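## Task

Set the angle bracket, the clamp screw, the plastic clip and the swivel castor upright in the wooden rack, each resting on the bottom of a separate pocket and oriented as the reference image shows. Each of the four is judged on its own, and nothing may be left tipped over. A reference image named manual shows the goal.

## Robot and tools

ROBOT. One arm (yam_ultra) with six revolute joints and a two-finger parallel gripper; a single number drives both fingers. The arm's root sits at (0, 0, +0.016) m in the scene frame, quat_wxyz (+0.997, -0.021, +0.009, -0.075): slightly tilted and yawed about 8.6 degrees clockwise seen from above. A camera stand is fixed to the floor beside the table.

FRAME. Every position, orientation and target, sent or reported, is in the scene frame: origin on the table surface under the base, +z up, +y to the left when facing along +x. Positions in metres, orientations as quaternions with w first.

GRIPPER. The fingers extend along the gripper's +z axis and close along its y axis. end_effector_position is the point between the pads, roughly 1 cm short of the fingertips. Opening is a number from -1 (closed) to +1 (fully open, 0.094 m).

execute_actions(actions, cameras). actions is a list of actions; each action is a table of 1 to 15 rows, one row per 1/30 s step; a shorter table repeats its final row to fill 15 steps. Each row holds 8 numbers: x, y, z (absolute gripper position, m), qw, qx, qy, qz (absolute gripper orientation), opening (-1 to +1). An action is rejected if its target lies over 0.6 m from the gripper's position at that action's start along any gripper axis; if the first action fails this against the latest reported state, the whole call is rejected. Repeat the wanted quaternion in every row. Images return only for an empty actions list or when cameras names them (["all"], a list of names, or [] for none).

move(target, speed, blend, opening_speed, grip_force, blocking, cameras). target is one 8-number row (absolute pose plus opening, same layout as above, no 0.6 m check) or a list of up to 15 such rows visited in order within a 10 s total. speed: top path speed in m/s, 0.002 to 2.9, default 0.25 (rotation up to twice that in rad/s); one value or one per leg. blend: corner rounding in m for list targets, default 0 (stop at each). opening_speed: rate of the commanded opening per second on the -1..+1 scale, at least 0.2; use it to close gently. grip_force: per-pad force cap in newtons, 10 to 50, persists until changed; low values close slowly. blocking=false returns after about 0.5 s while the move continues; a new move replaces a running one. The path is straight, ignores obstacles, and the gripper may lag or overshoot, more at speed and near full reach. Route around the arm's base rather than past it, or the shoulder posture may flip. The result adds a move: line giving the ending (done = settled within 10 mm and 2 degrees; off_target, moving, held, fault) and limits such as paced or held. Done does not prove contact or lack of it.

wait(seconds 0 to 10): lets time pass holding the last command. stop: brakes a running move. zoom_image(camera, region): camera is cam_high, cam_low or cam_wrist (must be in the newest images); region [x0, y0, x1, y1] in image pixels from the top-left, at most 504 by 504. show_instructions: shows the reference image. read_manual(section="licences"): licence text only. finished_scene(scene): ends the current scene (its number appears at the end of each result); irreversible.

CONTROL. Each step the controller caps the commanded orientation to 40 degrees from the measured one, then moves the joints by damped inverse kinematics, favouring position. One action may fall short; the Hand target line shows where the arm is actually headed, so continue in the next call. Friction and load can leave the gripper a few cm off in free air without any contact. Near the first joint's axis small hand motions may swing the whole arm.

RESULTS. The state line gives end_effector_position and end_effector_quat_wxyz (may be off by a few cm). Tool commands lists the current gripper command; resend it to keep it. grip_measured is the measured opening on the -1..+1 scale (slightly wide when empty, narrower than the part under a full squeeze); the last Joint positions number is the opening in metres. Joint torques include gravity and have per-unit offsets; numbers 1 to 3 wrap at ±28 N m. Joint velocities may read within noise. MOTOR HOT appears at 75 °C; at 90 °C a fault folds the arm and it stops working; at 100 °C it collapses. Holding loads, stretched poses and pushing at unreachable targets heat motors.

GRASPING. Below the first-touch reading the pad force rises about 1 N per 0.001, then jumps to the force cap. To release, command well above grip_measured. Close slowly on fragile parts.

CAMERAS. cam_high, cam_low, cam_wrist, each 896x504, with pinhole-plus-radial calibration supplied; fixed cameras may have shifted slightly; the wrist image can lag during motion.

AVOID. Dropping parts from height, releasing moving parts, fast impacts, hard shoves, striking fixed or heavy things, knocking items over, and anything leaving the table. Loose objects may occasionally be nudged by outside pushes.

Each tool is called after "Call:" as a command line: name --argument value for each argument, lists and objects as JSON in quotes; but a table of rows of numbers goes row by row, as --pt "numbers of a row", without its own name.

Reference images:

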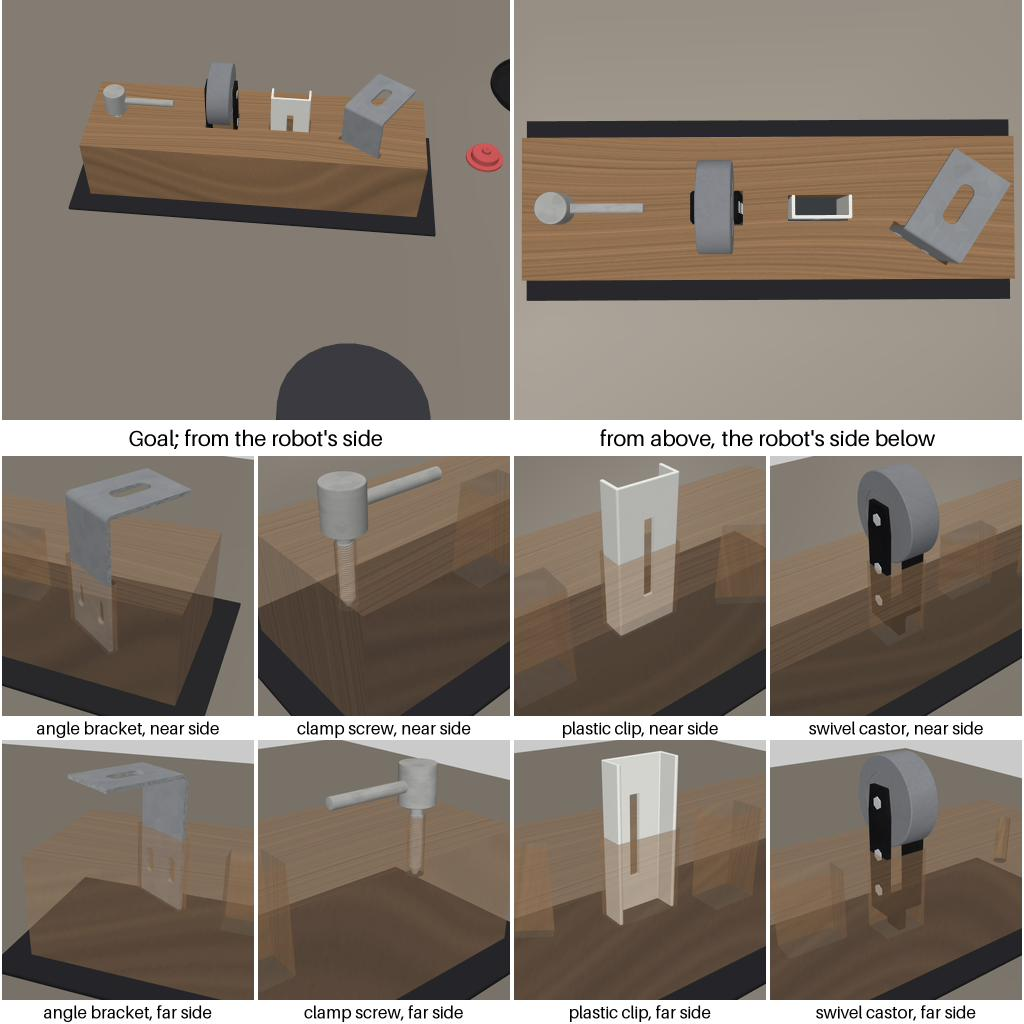

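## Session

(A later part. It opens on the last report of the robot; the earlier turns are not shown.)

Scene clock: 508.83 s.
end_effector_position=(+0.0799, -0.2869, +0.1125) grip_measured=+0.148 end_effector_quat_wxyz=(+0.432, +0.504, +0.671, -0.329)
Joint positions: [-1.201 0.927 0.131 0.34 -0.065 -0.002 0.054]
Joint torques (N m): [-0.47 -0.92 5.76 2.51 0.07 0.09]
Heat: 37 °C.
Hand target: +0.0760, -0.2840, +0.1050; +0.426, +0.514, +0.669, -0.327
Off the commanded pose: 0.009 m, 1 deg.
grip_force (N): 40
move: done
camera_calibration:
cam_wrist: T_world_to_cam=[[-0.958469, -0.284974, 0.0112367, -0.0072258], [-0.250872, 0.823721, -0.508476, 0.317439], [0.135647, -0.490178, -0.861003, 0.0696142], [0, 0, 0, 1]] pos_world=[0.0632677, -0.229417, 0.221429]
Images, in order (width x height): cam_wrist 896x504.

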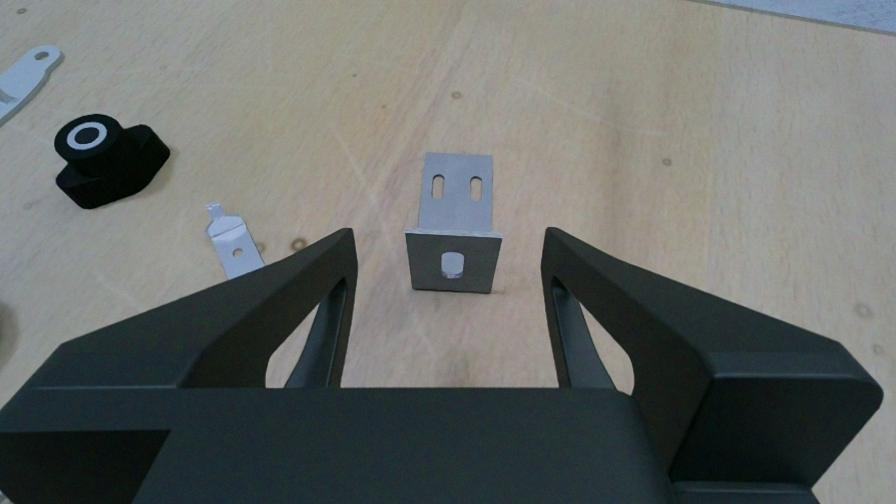

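Call:
move --pt "0.080 -0.303 0.06 0.426 0.513 0.668 -0.327 0.1" --pt "0.0845 -0.3215 0.030 0.426 0.513 0.668 -0.327 0.1" --speed '[0.12,0.06]' --cameras '["cam_wrist"]'

Scene clock: 515.43 s.
end_effector_position=(+0.0832, -0.3179, +0.0300) grip_measured=+0.102 end_effector_quat_wxyz=(+0.425, +0.511, +0.673, -0.326)
Joint positions: [-1.197 1.885 0.092 1.319 -0.053 0.004 0.052]
Joint torques (N m): [0.54 -4.23 3.74 2.41 0.08 0.06]
Heat: 37 °C.
Hand target: +0.0845, -0.3213, +0.0300; +0.426, +0.514, +0.669, -0.327
Off the commanded pose: 0.004 m, 1 deg.
grip_force (N): 40
move: done
camera_calibration:
cam_wrist: T_world_to_cam=[[-0.961497, -0.274653, 0.00940985, -0.00841935], [-0.243571, 0.835828, -0.492002, 0.304661], [0.127265, -0.47535, -0.870543, -0.011417], [0, 0, 0, 1]] pos_world=[0.0675643, -0.262384, 0.140034]
Images, in order (width x height): cam_wrist 896x504.

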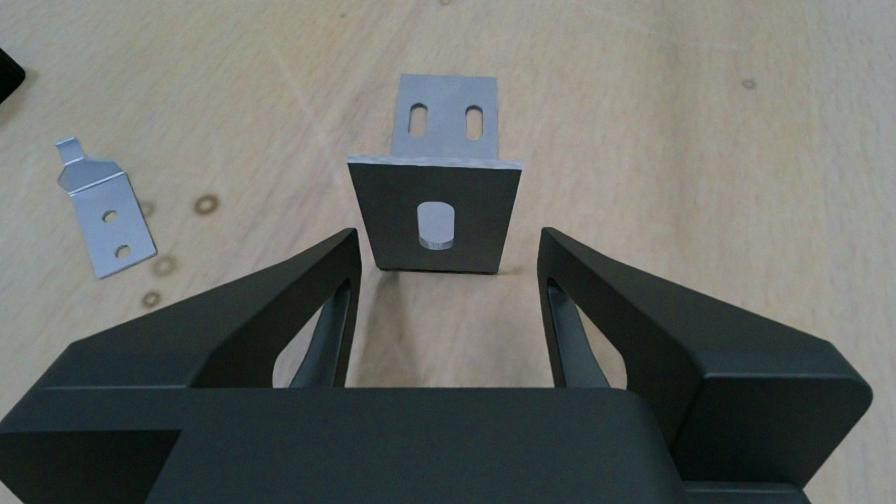

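Call:
move --pt "0.0885 -0.325 0.032 0.426 0.513 0.668 -0.327 0.1" --pt "0.0885 -0.325 0.032 0.426 0.513 0.668 -0.327 -0.5" --pt "0.085 -0.310 0.16 0.426 0.513 0.668 -0.327 -0.5" --speed '[0.05,0.1,0.15]' --opening_speed 0.7 --cameras '["cam_wrist"]'

Scene clock: 524.80 s.
end_effector_position=(+0.0841, -0.3025, +0.1425) grip_measured=-0.174 end_effector_quat_wxyz=(+0.413, +0.519, +0.677, -0.318)
Joint positions: [-1.185 0.945 0.319 0.118 -0.037 0.013 0.039]
Joint torques (N m): [-0.81 -2 10.7 2.36 -0.12 -0.06]
Heat: 37 °C.
Hand target: +0.0848, -0.3094, +0.1602; +0.427, +0.513, +0.669, -0.328
Off the commanded pose: 0.019 m, 2 deg.
grip_force (N): 40
move: off_target
camera_calibration:
cam_wrist: T_world_to_cam=[[-0.963409, -0.267945, 0.00696813, -0.00186386], [-0.240601, 0.853051, -0.46305, 0.348145], [0.118128, -0.447783, -0.886305, 0.105069], [0, 0, 0, 1]] pos_world=[0.069557, -0.250437, 0.254344]
Images, in order (width x height): cam_wrist 896x504.

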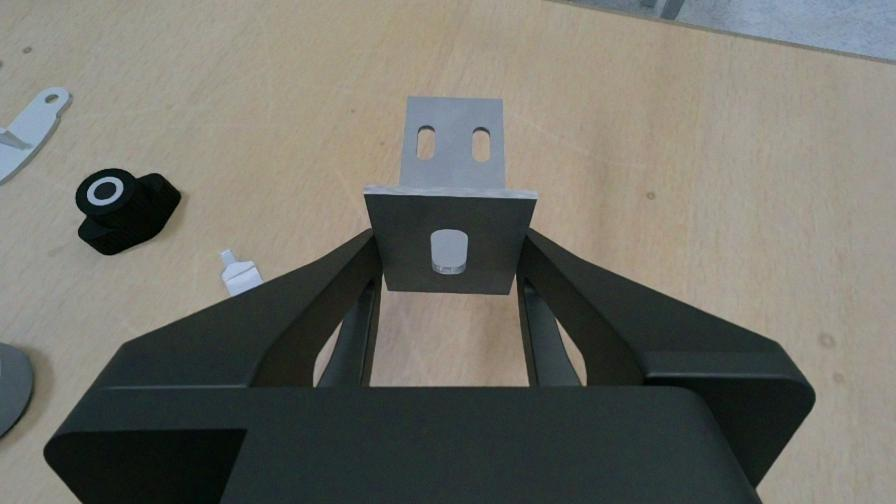

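Call:
move --pt "0.14 -0.25 0.19 0.2 0.45 0.85 -0.1 -0.5" --pt "0.19 -0.08 0.19 -0.0436 0.17 0.984 0 -0.5" --pt "0.20 -0.012 0.16 -0.0436 0 0.999 0 -0.5" --speed 0.25 --blend '[0.03,0.03,0]' --cameras '["cam_wrist","cam_low"]'

Call:
zoom_image --camera "cam_low" --region '[440, 200, 560, 300]'

Scene clock: 560.03 s.
end_effector_position=(+0.2006, -0.0144, +0.1596) grip_measured=-0.174 end_effector_quat_wxyz=(-0.055, -0.002, +0.998, -0.001)
Joint positions: [0.02 1.381 1.215 -1.498 -0.026 -0.139 0.039]
Joint torques (N m): [0.46 -7.01 5.09 0.31 -0.09 0.04]
Heat: 38 °C.
Hand target: +0.2000, -0.0120, +0.1600; -0.044, +0.000, +0.999, +0.000
Off the commanded pose: 0.003 m, 1 deg.
grip_force (N): 40
move: done
camera_calibration:
cam_wrist: T_world_to_cam=[[0.0133605, -0.999897, -0.00524975, -0.017083], [-0.74806, -0.013479, 0.663494, 0.0478598], [-0.663497, -0.00493746, -0.748163, 0.376588], [0, 0, 0, 1]] pos_world=[0.285895, -0.0145767, 0.249905]
Images, in order (width x height): cam_low 896x504, cam_wrist 896x504.

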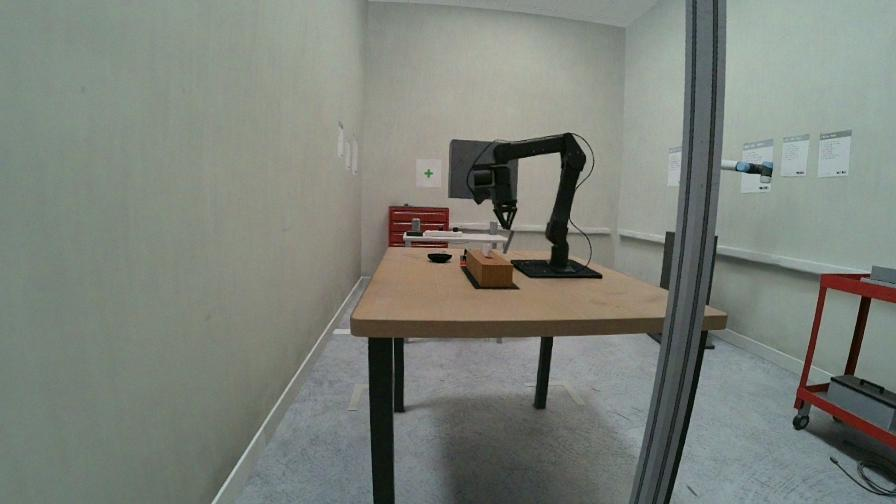

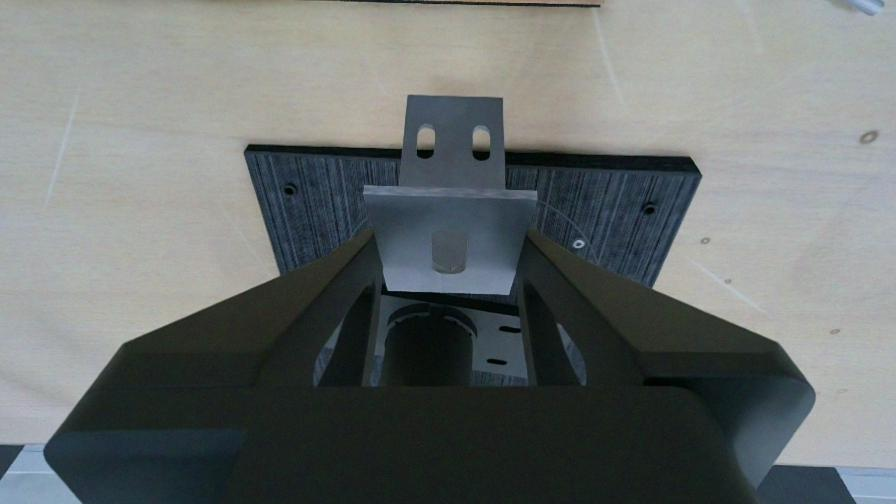

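Scaled by 4.200 from the camera's 896x504 image, which has a finer 1280x720 frame.

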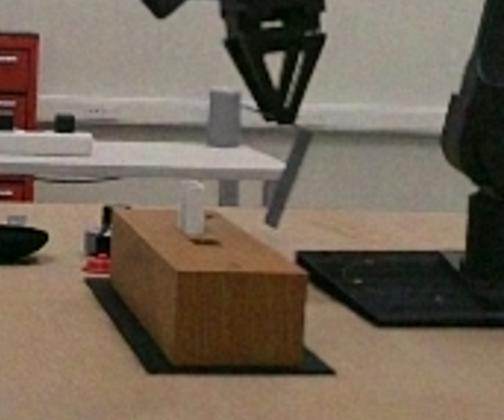

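Call:
move --pt "0.2 -0.012 0.12 -0.0436 0 0.999 0 -0.5" --pt "0.225 -0.012 0.12 -0.0436 0 0.999 0 -0.5" --speed '[0.12, 0.06]' --cameras '["cam_low"]'

Scene clock: 580.83 s.
end_effector_position=(+0.2145, -0.0142, +0.1157) grip_measured=-0.174 end_effector_quat_wxyz=(-0.058, -0.001, +0.998, -0.002)
Joint positions: [0.038 1.446 1.095 -1.319 -0.026 -0.119 0.039]
Joint torques (N m): [0.54 -5.12 8.66 0.28 -0.1 0.02]
Heat: 37 °C.
Hand target: +0.2247, -0.0120, +0.1201; -0.044, +0.000, +0.999, +0.000
Off the commanded pose: 0.012 m, 2 deg.
grip_force (N): 40
move: off_target
Images, in order (width x height): cam_low 896x504.

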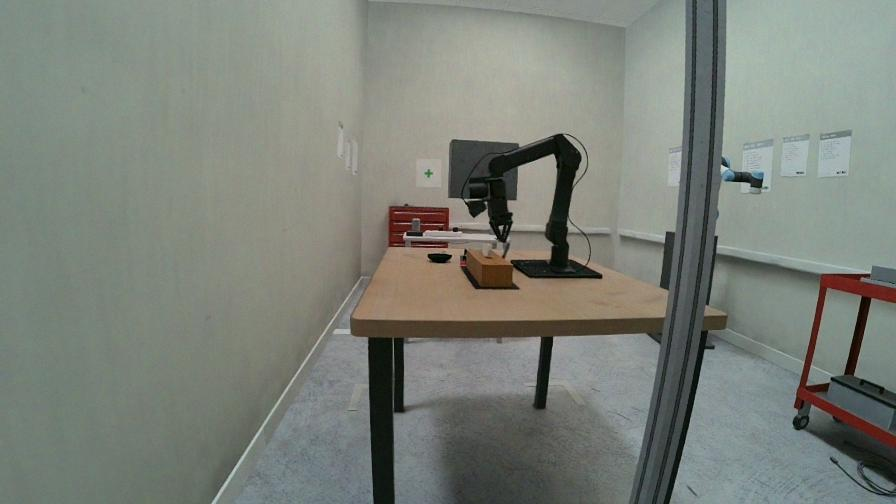

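Call:
zoom_image --camera "cam_low" --region '[430, 190, 550, 290]'

Call:
move --target '[0.255, -0.012, 0.122, -0.0436, 0, 0.999, 0, -0.5]' --speed 0.04 --grip_force 20 --cameras '["cam_low", "cam_high"]'

Call:
zoom_image --camera "cam_low" --region '[430, 190, 550, 290]'

Scaled by 4.200 from the camera's 896x504 image, which has a finer 1280x720 frame.

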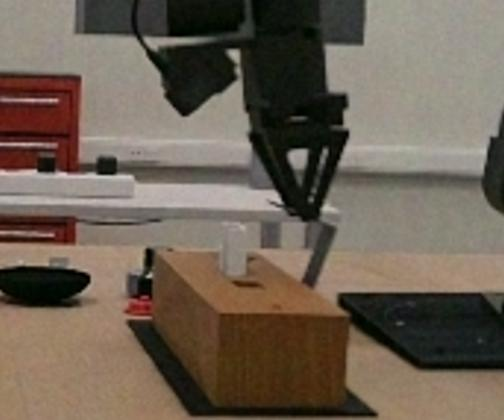

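Scene clock: 586.50 s.
end_effector_position=(+0.2412, -0.0144, +0.1168) grip_measured=-0.167 end_effector_quat_wxyz=(-0.064, -0.001, +0.998, -0.002)
Joint positions: [0.049 1.558 1.205 -1.327 -0.026 -0.108 0.039]
Joint torques (N m): [0.36 -6.05 9.43 0.35 -0.11 0.11]
Heat: 38 °C.
Hand target: +0.2546, -0.0120, +0.1222; -0.044, +0.000, +0.999, +0.000
Off the commanded pose: 0.015 m, 2 deg.
grip_force (N): 20
move: off_target
Images, in order (width x height): cam_high 896x504, cam_low 896x504.

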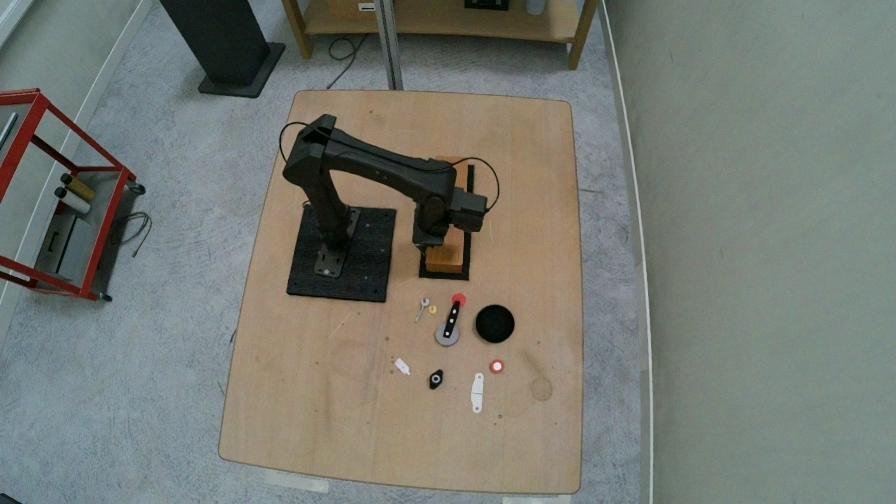

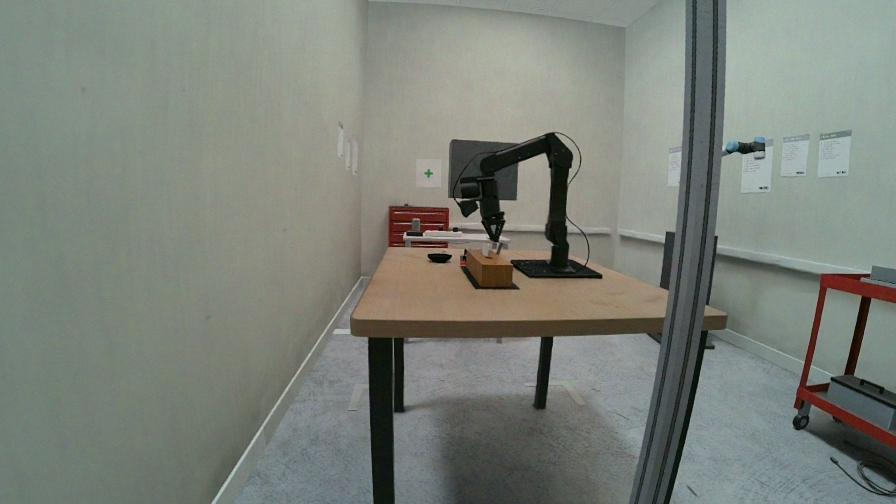

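Scaled by 4.200 from the camera's 896x504 image, which has a finer 1280x720 frame.

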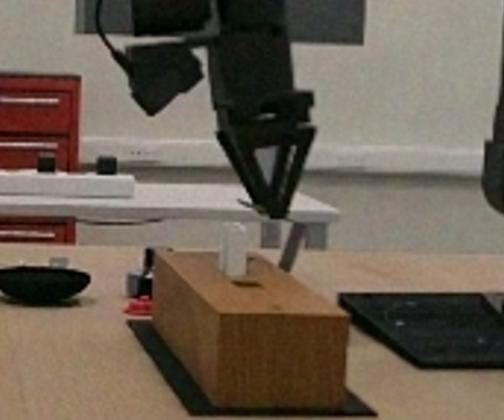

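Call:
move --target '[0.277, -0.012, 0.125, -0.0436, 0, 0.999, 0, -0.5]' --speed 0.03 --cameras '["cam_low"]'

Call:
zoom_image --camera "cam_low" --region '[430, 190, 550, 290]'

Scene clock: 591.37 s.
end_effector_position=(+0.2607, -0.0145, +0.1205) grip_measured=-0.167 end_effector_quat_wxyz=(-0.068, +0.000, +0.998, -0.002)
Joint positions: [0.056 1.637 1.302 -1.353 -0.026 -0.098 0.039]
Joint torques (N m): [0.35 -6.78 9.47 0.38 -0.13 0.09]
Heat: 38 °C.
Hand target: +0.2766, -0.0120, +0.1254; -0.043, +0.000, +0.999, +0.000
Off the commanded pose: 0.017 m, 3 deg.
grip_force (N): 20
move: off_target
Images, in order (width x height): cam_low 896x504.

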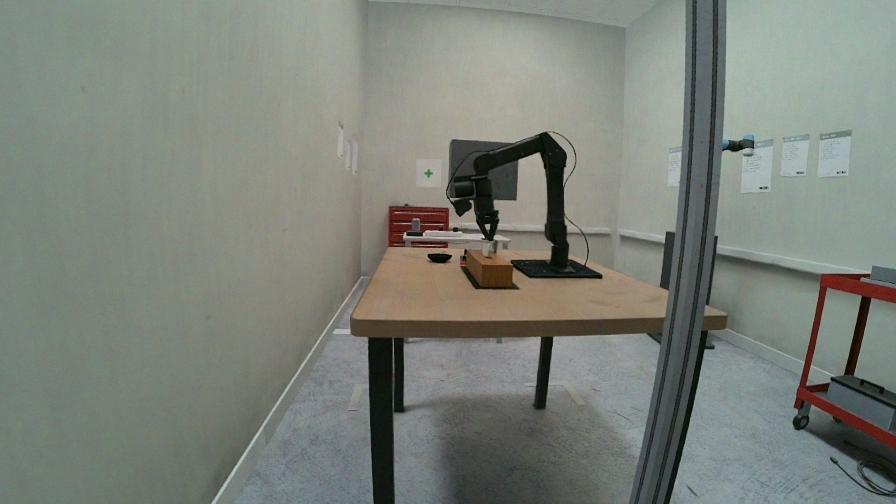

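Scaled by 4.200 from the camera's 896x504 image, which has a finer 1280x720 frame.

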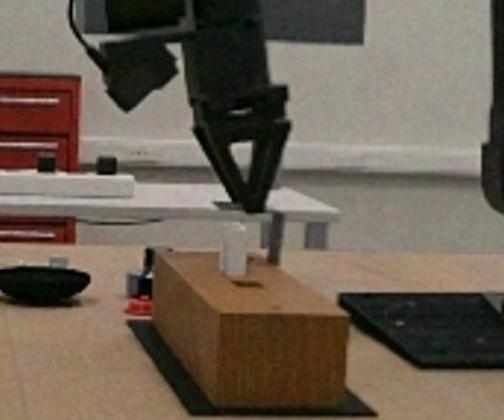

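Call:
move --pt "0.287 -0.012 0.125 -0.0436 0 0.999 0 -0.5" --pt "0.25 -0.012 0.125 -0.0436 0 0.999 0 -0.5" --pt "0.245 -0.013 0.185 -0.0436 0 0.999 0 -0.5" --pt "0.278 -0.022 0.182 -0.0417 0.2952 0.9544 0.0129 -0.5" --speed '[0.03, 0.08, 0.15, 0.12]' --grip_force 25 --cameras '["cam_low", "cam_high", "cam_wrist"]'

Call:
zoom_image --camera "cam_low" --region '[430, 190, 550, 290]'

Call:
zoom_image --camera "cam_wrist" --region '[250, 150, 700, 504]'

Scene clock: 604.60 s.
end_effector_position=(+0.2717, -0.0207, +0.1780) grip_measured=-0.167 end_effector_quat_wxyz=(-0.048, +0.286, +0.957, +0.007)
Joint positions: [-0.002 1.642 1.538 -1.544 -0.07 0.423 0.039]
Joint torques (N m): [-1.2 -6.6 8.91 0.16 -0.13 0.05]
Heat: 38 °C.
Hand target: +0.2779, -0.0220, +0.1819; -0.041, +0.295, +0.955, +0.013
Off the commanded pose: 0.008 m, 2 deg.
grip_force (N): 25
move: done
camera_calibration:
cam_wrist: T_world_to_cam=[[-0.540298, -0.841447, 0.00676671, 0.127328], [-0.635363, 0.413216, 0.652354, 0.068907], [-0.551717, 0.348166, -0.757884, 0.41617], [0, 0, 0, 1]] pos_world=[0.342184, -0.0662302, 0.269595]

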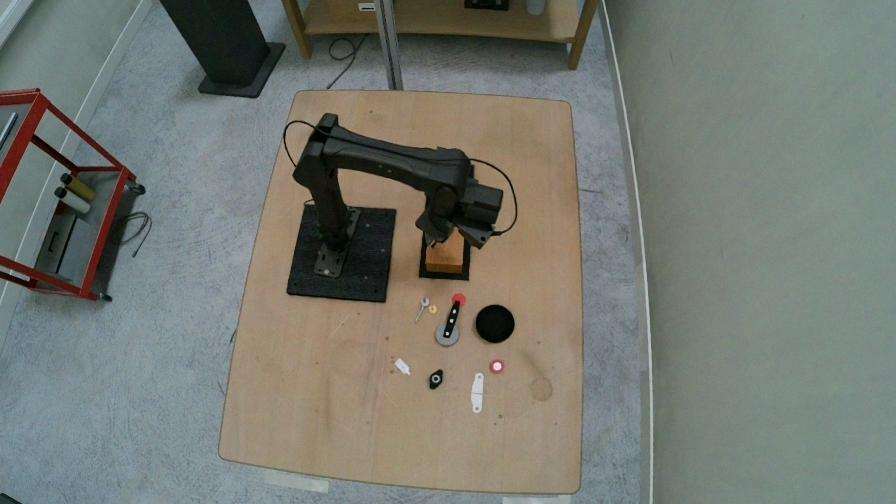

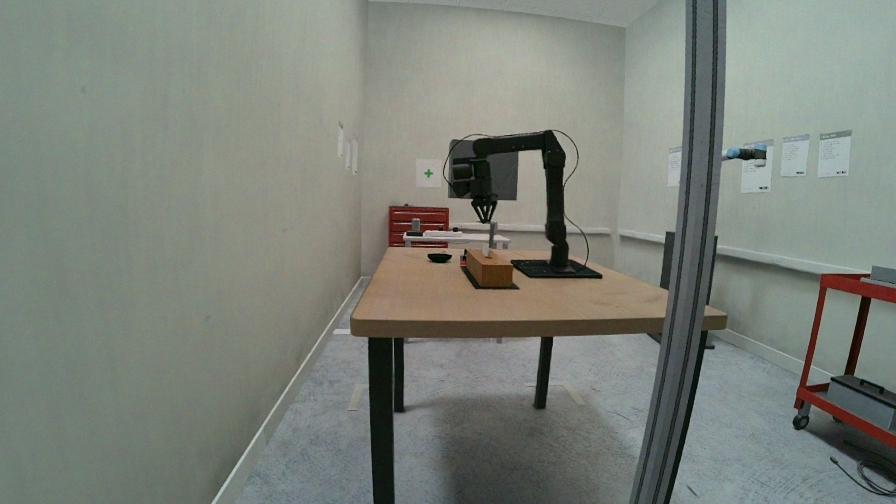

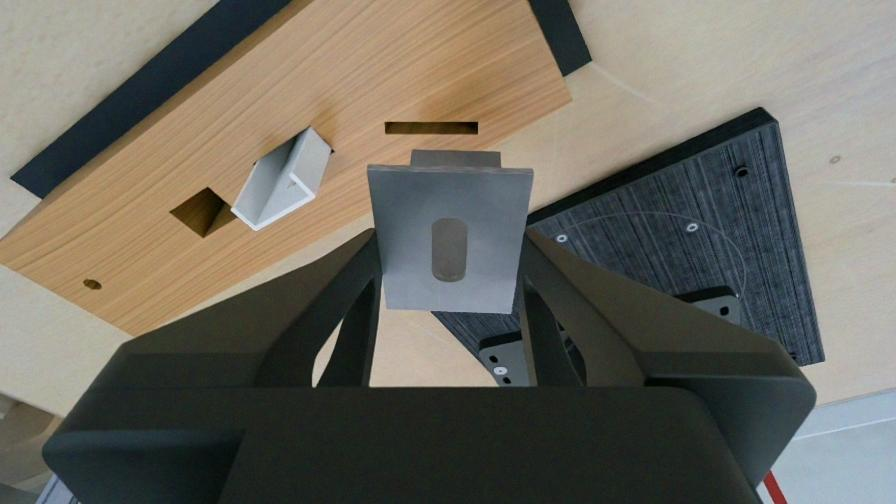

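Scaled by 4.200 from the camera's 896x504 image, which has a finer 1280x720 frame.

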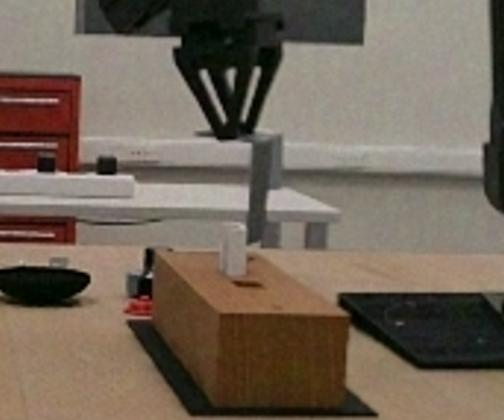

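Scaled by 1.120 from the camera's 896x504 image, which has a finer 1280x720 frame.

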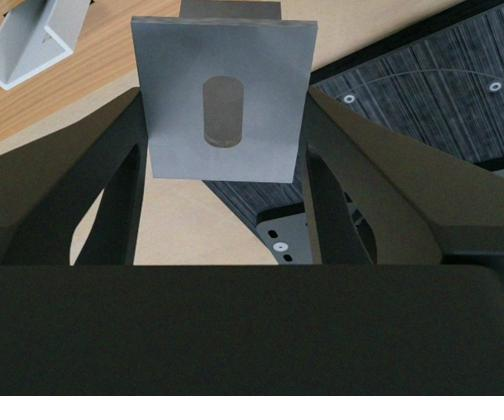

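Call:
move --target '[0.285, -0.0145, 0.172, -0.0417, 0.2952, 0.9544, 0.0129, -0.5]' --speed 0.08 --cameras '["cam_low", "cam_wrist"]'

Call:
zoom_image --camera "cam_wrist" --region '[340, 80, 560, 200]'

Call:
zoom_image --camera "cam_low" --region '[465, 210, 525, 290]'

Scene clock: 619.27 s.
end_effector_position=(+0.2782, -0.0172, +0.1728) grip_measured=-0.167 end_effector_quat_wxyz=(-0.047, +0.293, +0.955, +0.007)
Joint positions: [0.014 1.661 1.538 -1.523 -0.073 0.454 0.039]
Joint torques (N m): [0.29 -6.91 7.34 0.36 -0.14 0]
Heat: 39 °C.
Hand target: +0.2849, -0.0145, +0.1721; -0.042, +0.295, +0.954, +0.013
Off the commanded pose: 0.007 m, 1 deg.
grip_force (N): 25
move: done
camera_calibration:
cam_wrist: T_world_to_cam=[[-0.553079, -0.833108, 0.00587173, 0.137697], [-0.630221, 0.422976, 0.651085, 0.0740267], [-0.544908, 0.356401, -0.758982, 0.413051], [0, 0, 0, 1]] pos_world=[0.347885, -0.0638071, 0.264492]
Images, in order (width x height): cam_low 896x504, cam_wrist 896x504.

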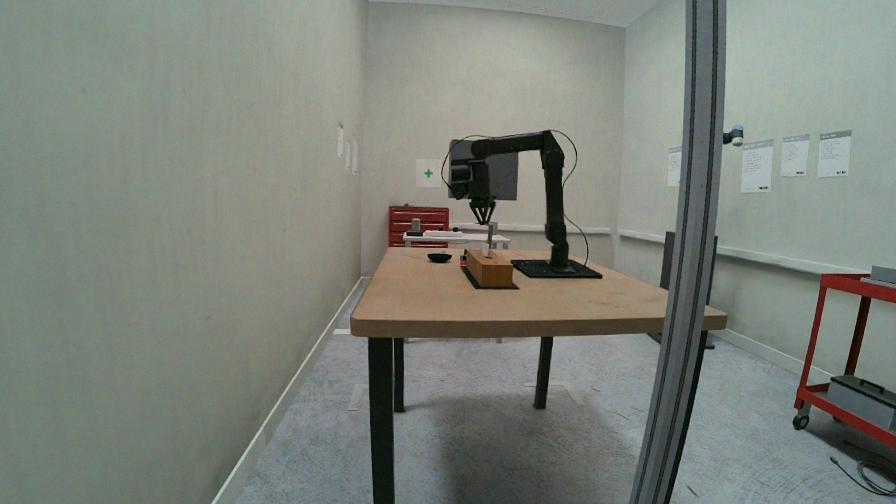

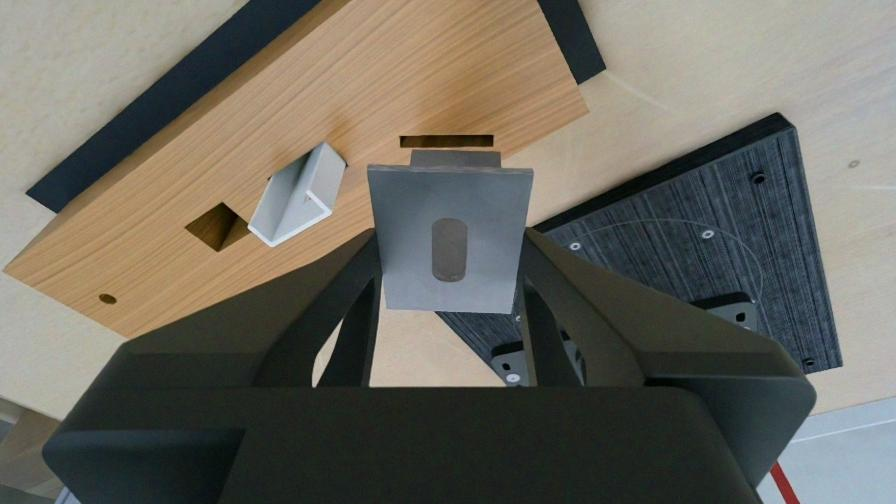

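Scaled by 2.291 from the camera's 896x504 image, which has a finer 1280x720 frame.

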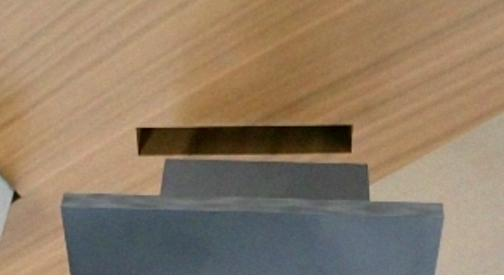

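Scaled by 6.300 from the camera's 896x504 image, which has a finer 1280x720 frame.

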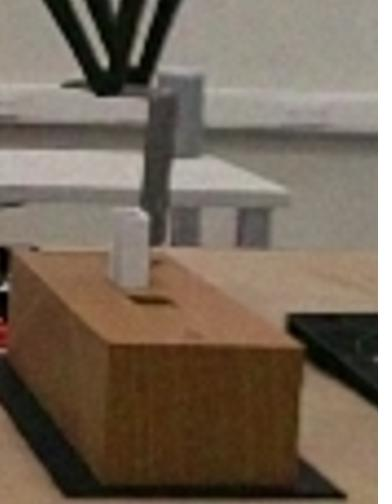

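Call:
move --target '[0.2885, -0.0121, 0.162, -0.0417, 0.2952, 0.9544, 0.0129, -0.5]' --speed 0.05 --cameras '["cam_wrist"]'

Call:
zoom_image --camera "cam_wrist" --region '[340, 80, 560, 200]'

Scene clock: 631.43 s.
end_effector_position=(+0.2882, -0.0157, +0.1696) grip_measured=-0.167 end_effector_quat_wxyz=(-0.033, +0.293, +0.956, +0.010)
Joint positions: [0.024 1.669 1.538 -1.485 -0.073 0.465 0.039]
Joint torques (N m): [0.36 -7.2 5.12 0.48 -0.17 0.09]
Heat: 38 °C.
Hand target: +0.2884, -0.0121, +0.1622; -0.042, +0.295, +0.954, +0.013
Off the commanded pose: 0.008 m, 1 deg.
grip_force (N): 25
move: done
camera_calibration:
cam_wrist: T_world_to_cam=[[-0.553272, -0.832977, -0.00633923, 0.146619], [-0.64824, 0.425764, 0.631276, 0.0902968], [-0.523139, 0.353377, -0.775532, 0.412003], [0, 0, 0, 1]] pos_world=[0.355189, -0.0619073, 0.263449]
Images, in order (width x height): cam_wrist 896x504.

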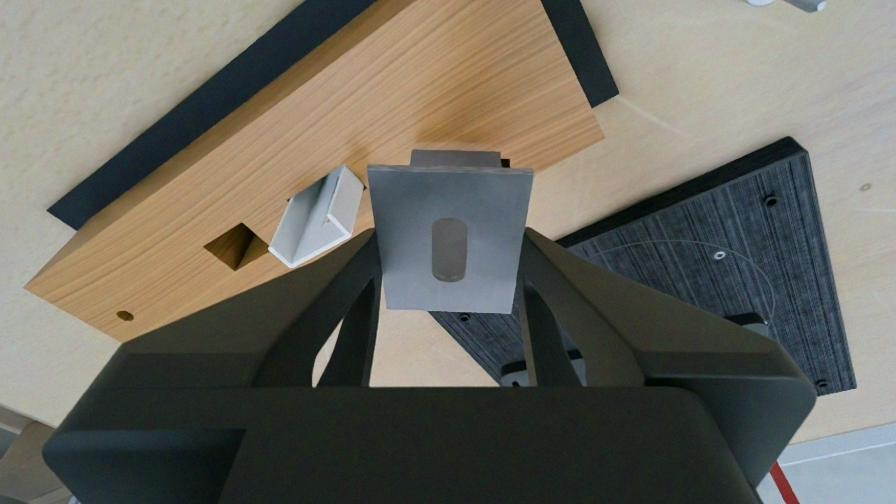

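Scaled by 2.291 from the camera's 896x504 image, which has a finer 1280x720 frame.

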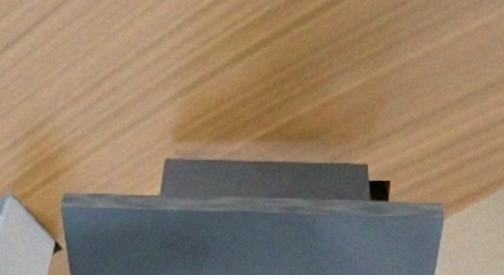

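Call:
move --target '[0.2845, -0.0125, 0.164, -0.0542, 0.295, 0.9538, 0.0168, -0.5]' --speed 0.05 --cameras '["cam_wrist"]'

Call:
zoom_image --camera "cam_wrist" --region '[340, 80, 560, 200]'

Scene clock: 643.93 s.
end_effector_position=(+0.2887, -0.0140, +0.1676) grip_measured=-0.167 end_effector_quat_wxyz=(-0.037, +0.293, +0.955, +0.014)
Joint positions: [0.024 1.677 1.538 -1.485 -0.083 0.465 0.039]
Joint torques (N m): [-0.83 -7.27 6.28 0.07 -0.15 -0.04]
Heat: 37 °C.
Hand target: +0.2845, -0.0125, +0.1641; -0.054, +0.295, +0.954, +0.017
Off the commanded pose: 0.006 m, 2 deg.
grip_force (N): 25
move: done
camera_calibration:
cam_wrist: T_world_to_cam=[[-0.554176, -0.832318, -0.011658, 0.149458], [-0.643582, 0.419546, 0.640143, 0.0882891], [-0.527911, 0.362255, -0.768167, 0.410373], [0, 0, 0, 1]] pos_world=[0.356288, -0.0613042, 0.26046]
Images, in order (width x height): cam_wrist 896x504.

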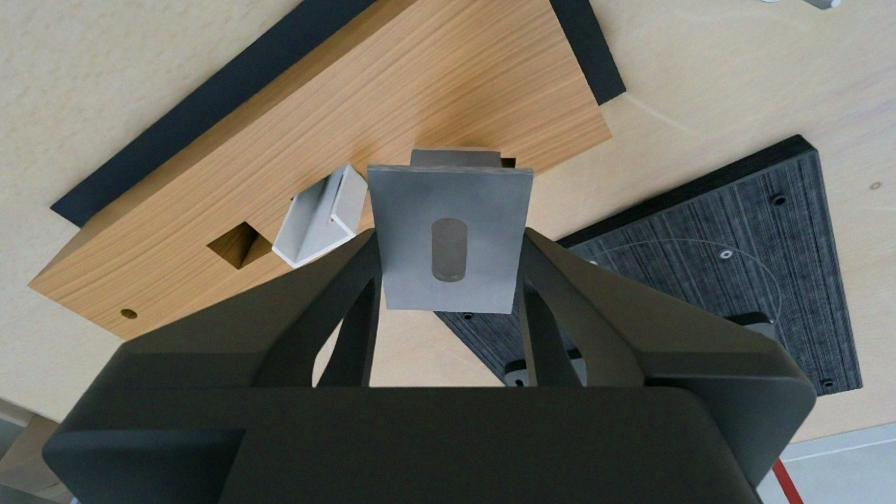

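Scaled by 2.291 from the camera's 896x504 image, which has a finer 1280x720 frame.

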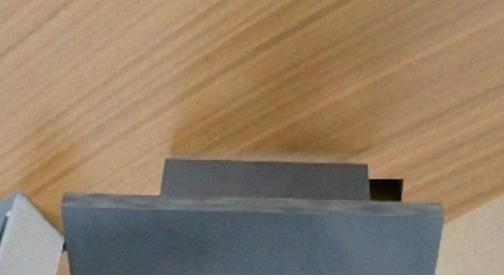

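Call:
move --target '[0.2735, -0.0135, 0.166, -0.0542, 0.295, 0.9538, 0.0168, -0.5]' --speed 0.05 --cameras '["cam_wrist"]'

Call:
zoom_image --camera "cam_wrist" --region '[340, 80, 560, 200]'

Scene clock: 650.60 s.
end_effector_position=(+0.2833, -0.0138, +0.1635) grip_measured=-0.167 end_effector_quat_wxyz=(-0.048, +0.295, +0.954, +0.014)
Joint positions: [0.021 1.675 1.517 -1.486 -0.086 0.465 0.039]
Joint torques (N m): [-1.18 -10.04 4.97 0.07 -0.14 -0.16]
Heat: 37 °C.
Hand target: +0.2738, -0.0134, +0.1658; -0.054, +0.295, +0.954, +0.017
Off the commanded pose: 0.010 m, 1 deg.
grip_force (N): 25
move: done
camera_calibration:
cam_wrist: T_world_to_cam=[[-0.557553, -0.830121, -0.00579075, 0.146678], [-0.629351, 0.418136, 0.655042, 0.0808841], [-0.541342, 0.368865, -0.755571, 0.406214], [0, 0, 0, 1]] pos_world=[0.352586, -0.0618976, 0.25479]
Images, in order (width x height): cam_wrist 896x504.

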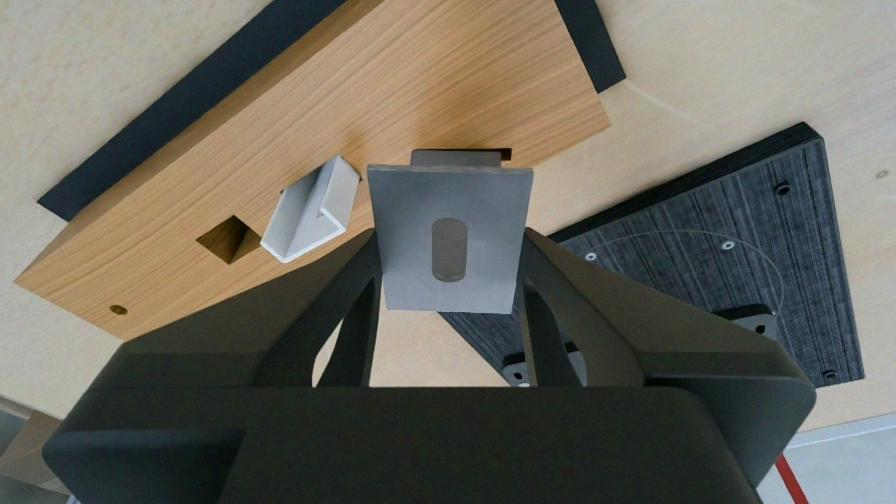

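Scaled by 2.291 from the camera's 896x504 image, which has a finer 1280x720 frame.

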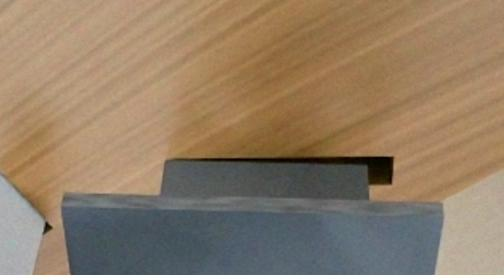

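Call:
move --target '[0.272, -0.0185, 0.168, -0.0543, 0.2862, 0.9565, 0.0163, -0.5]' --speed 0.05 --cameras '["cam_wrist"]'

Call:
zoom_image --camera "cam_wrist" --region '[340, 80, 560, 200]'

Scene clock: 658.43 s.
end_effector_position=(+0.2808, -0.0180, +0.1639) grip_measured=-0.167 end_effector_quat_wxyz=(-0.051, +0.287, +0.956, +0.015)
Joint positions: [0.004 1.675 1.517 -1.495 -0.087 0.431 0.039]
Joint torques (N m): [-1.33 -10.17 5.23 0 -0.08 -0.17]
Heat: 37 °C.
Hand target: +0.2722, -0.0184, +0.1678; -0.054, +0.286, +0.956, +0.016
Off the commanded pose: 0.010 m, 0 deg.
grip_force (N): 25
move: done
camera_calibration:
cam_wrist: T_world_to_cam=[[-0.54371, -0.839249, -0.00629644, 0.137832], [-0.632318, 0.404693, 0.660603, 0.0804329], [-0.551863, 0.363158, -0.750709, 0.408768], [0, 0, 0, 1]] pos_world=[0.351384, -0.0653223, 0.254599]
Images, in order (width x height): cam_wrist 896x504.

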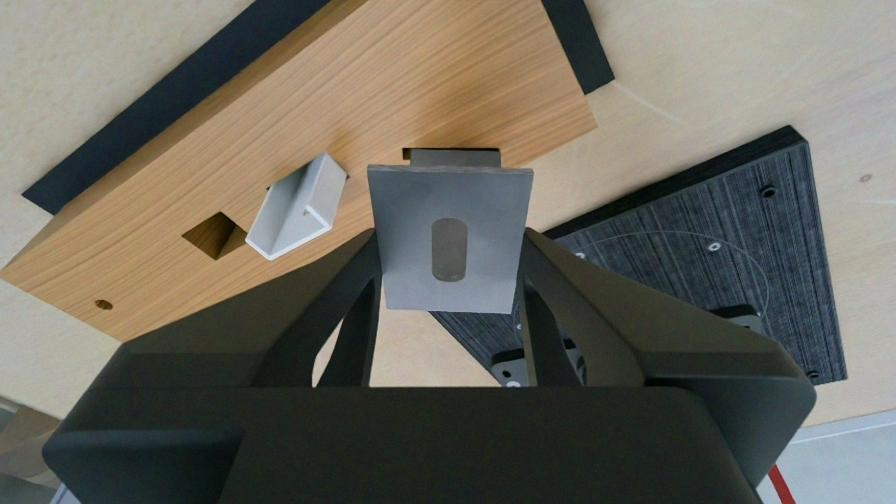

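Scaled by 2.291 from the camera's 896x504 image, which has a finer 1280x720 frame.

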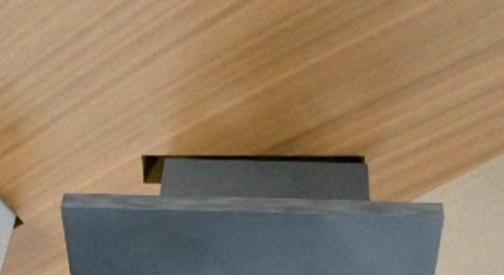

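Call:
move --target '[0.2738, -0.0163, 0.168, -0.0543, 0.2862, 0.9565, 0.0163, -0.5]' --speed 0.05 --cameras '["cam_wrist"]'

Call:
zoom_image --camera "cam_wrist" --region '[340, 80, 560, 200]'

Scene clock: 671.13 s.
end_effector_position=(+0.2807, -0.0180, +0.1639) grip_measured=-0.167 end_effector_quat_wxyz=(-0.051, +0.287, +0.956, +0.015)
Joint positions: [0.004 1.675 1.517 -1.496 -0.087 0.43 0.039]
Joint torques (N m): [-0.43 -9.74 5.71 0.04 -0.05 -0.08]
Heat: 37 °C.
Hand target: +0.2739, -0.0163, +0.1678; -0.054, +0.286, +0.957, +0.016
Off the commanded pose: 0.008 m, 0 deg.
grip_force (N): 25
move: done
camera_calibration:
cam_wrist: T_world_to_cam=[[-0.543157, -0.839608, -0.00618733, 0.137585], [-0.632331, 0.404196, 0.660895, 0.0803967], [-0.552392, 0.362883, -0.750453, 0.408797], [0, 0, 0, 1]] pos_world=[0.351384, -0.0653233, 0.2545]
Images, in order (width x height): cam_wrist 896x504.

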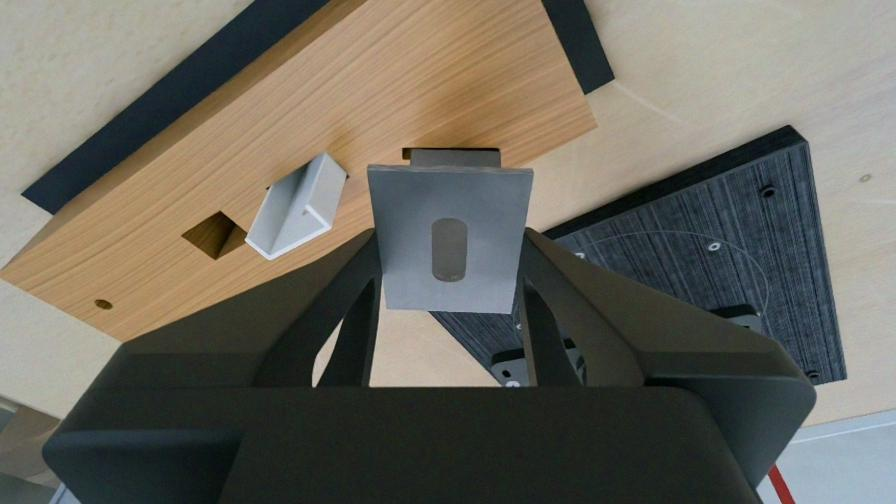

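Scaled by 2.291 from the camera's 896x504 image, which has a finer 1280x720 frame.

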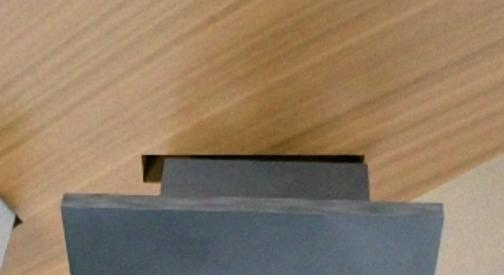

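Call:
move --target '[0.2745, -0.0142, 0.163, -0.0543, 0.2862, 0.9565, 0.0163, -0.5]' --speed 0.04 --cameras '["cam_wrist"]'

Call:
zoom_image --camera "cam_wrist" --region '[340, 80, 560, 200]'

Scene clock: 674.83 s.
end_effector_position=(+0.2786, -0.0177, +0.1619) grip_measured=-0.167 end_effector_quat_wxyz=(-0.056, +0.287, +0.956, +0.014)
Joint positions: [0.004 1.675 1.508 -1.496 -0.087 0.43 0.039]
Joint torques (N m): [0.57 -9.7 4.98 0.18 -0.09 0.05]
Heat: 37 °C.
Hand target: +0.2745, -0.0142, +0.1629; -0.055, +0.286, +0.957, +0.016
Off the commanded pose: 0.006 m, 0 deg.
grip_force (N): 25
move: done
camera_calibration:
cam_wrist: T_world_to_cam=[[-0.543474, -0.839423, -0.00240913, 0.136064], [-0.626208, 0.403516, 0.667112, 0.0775596], [-0.559016, 0.364066, -0.744954, 0.406907], [0, 0, 0, 1]] pos_world=[0.349983, -0.0652227, 0.251714]
Images, in order (width x height): cam_wrist 896x504.

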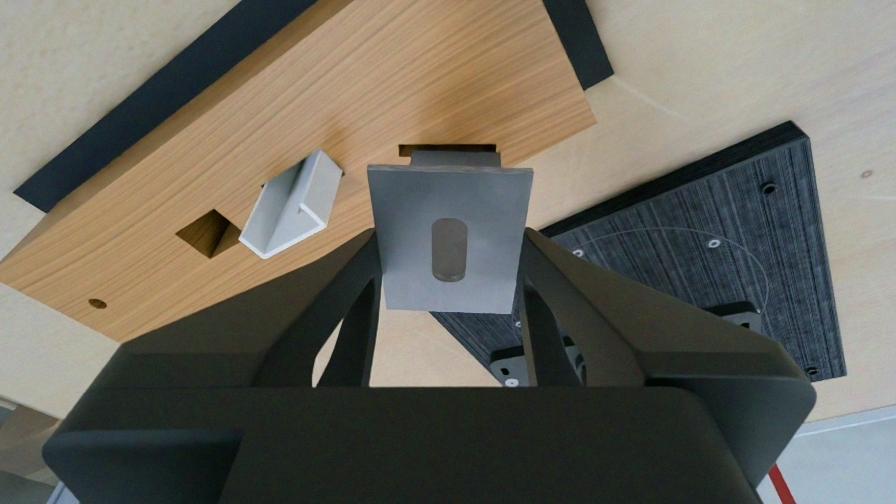

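Scaled by 2.291 from the camera's 896x504 image, which has a finer 1280x720 frame.

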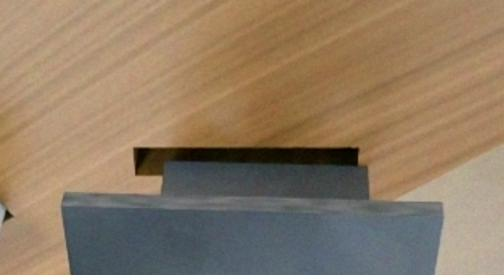

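Call:
move --target '[0.2772, -0.0105, 0.163, -0.0543, 0.2862, 0.9565, 0.0163, -0.5]' --speed 0.04 --cameras '["cam_wrist"]'

Call:
zoom_image --camera "cam_wrist" --region '[340, 80, 560, 200]'

Scene clock: 681.70 s.
end_effector_position=(+0.2787, -0.0158, +0.1617) grip_measured=-0.167 end_effector_quat_wxyz=(-0.056, +0.286, +0.957, +0.011)
Joint positions: [0.014 1.675 1.508 -1.496 -0.082 0.438 0.039]
Joint torques (N m): [0.55 -9.03 5.82 0.18 -0.17 0.09]
Heat: 37 °C.
Hand target: +0.2772, -0.0106, +0.1629; -0.055, +0.286, +0.956, +0.016
Off the commanded pose: 0.006 m, 1 deg.
grip_force (N): 25
move: done
camera_calibration:
cam_wrist: T_world_to_cam=[[-0.540795, -0.841149, 0.002967, 0.136143], [-0.626469, 0.405121, 0.665893, 0.0772196], [-0.561317, 0.358253, -0.746041, 0.406867], [0, 0, 0, 1]] pos_world=[0.350383, -0.062528, 0.251716]
Images, in order (width x height): cam_wrist 896x504.

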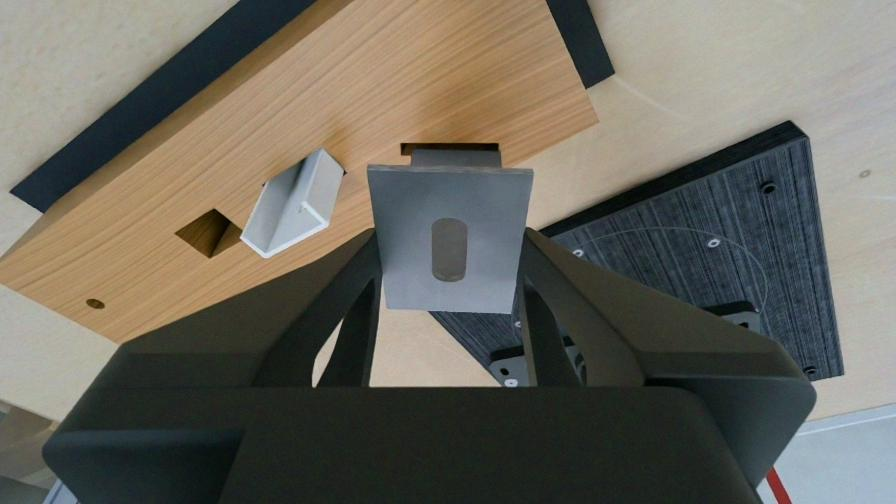

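Scaled by 2.291 from the camera's 896x504 image, which has a finer 1280x720 frame.

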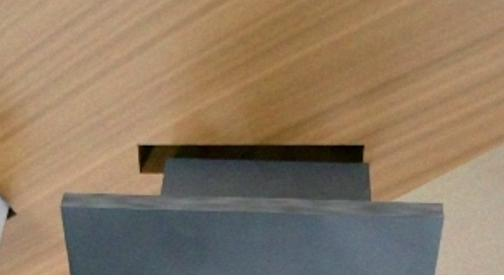

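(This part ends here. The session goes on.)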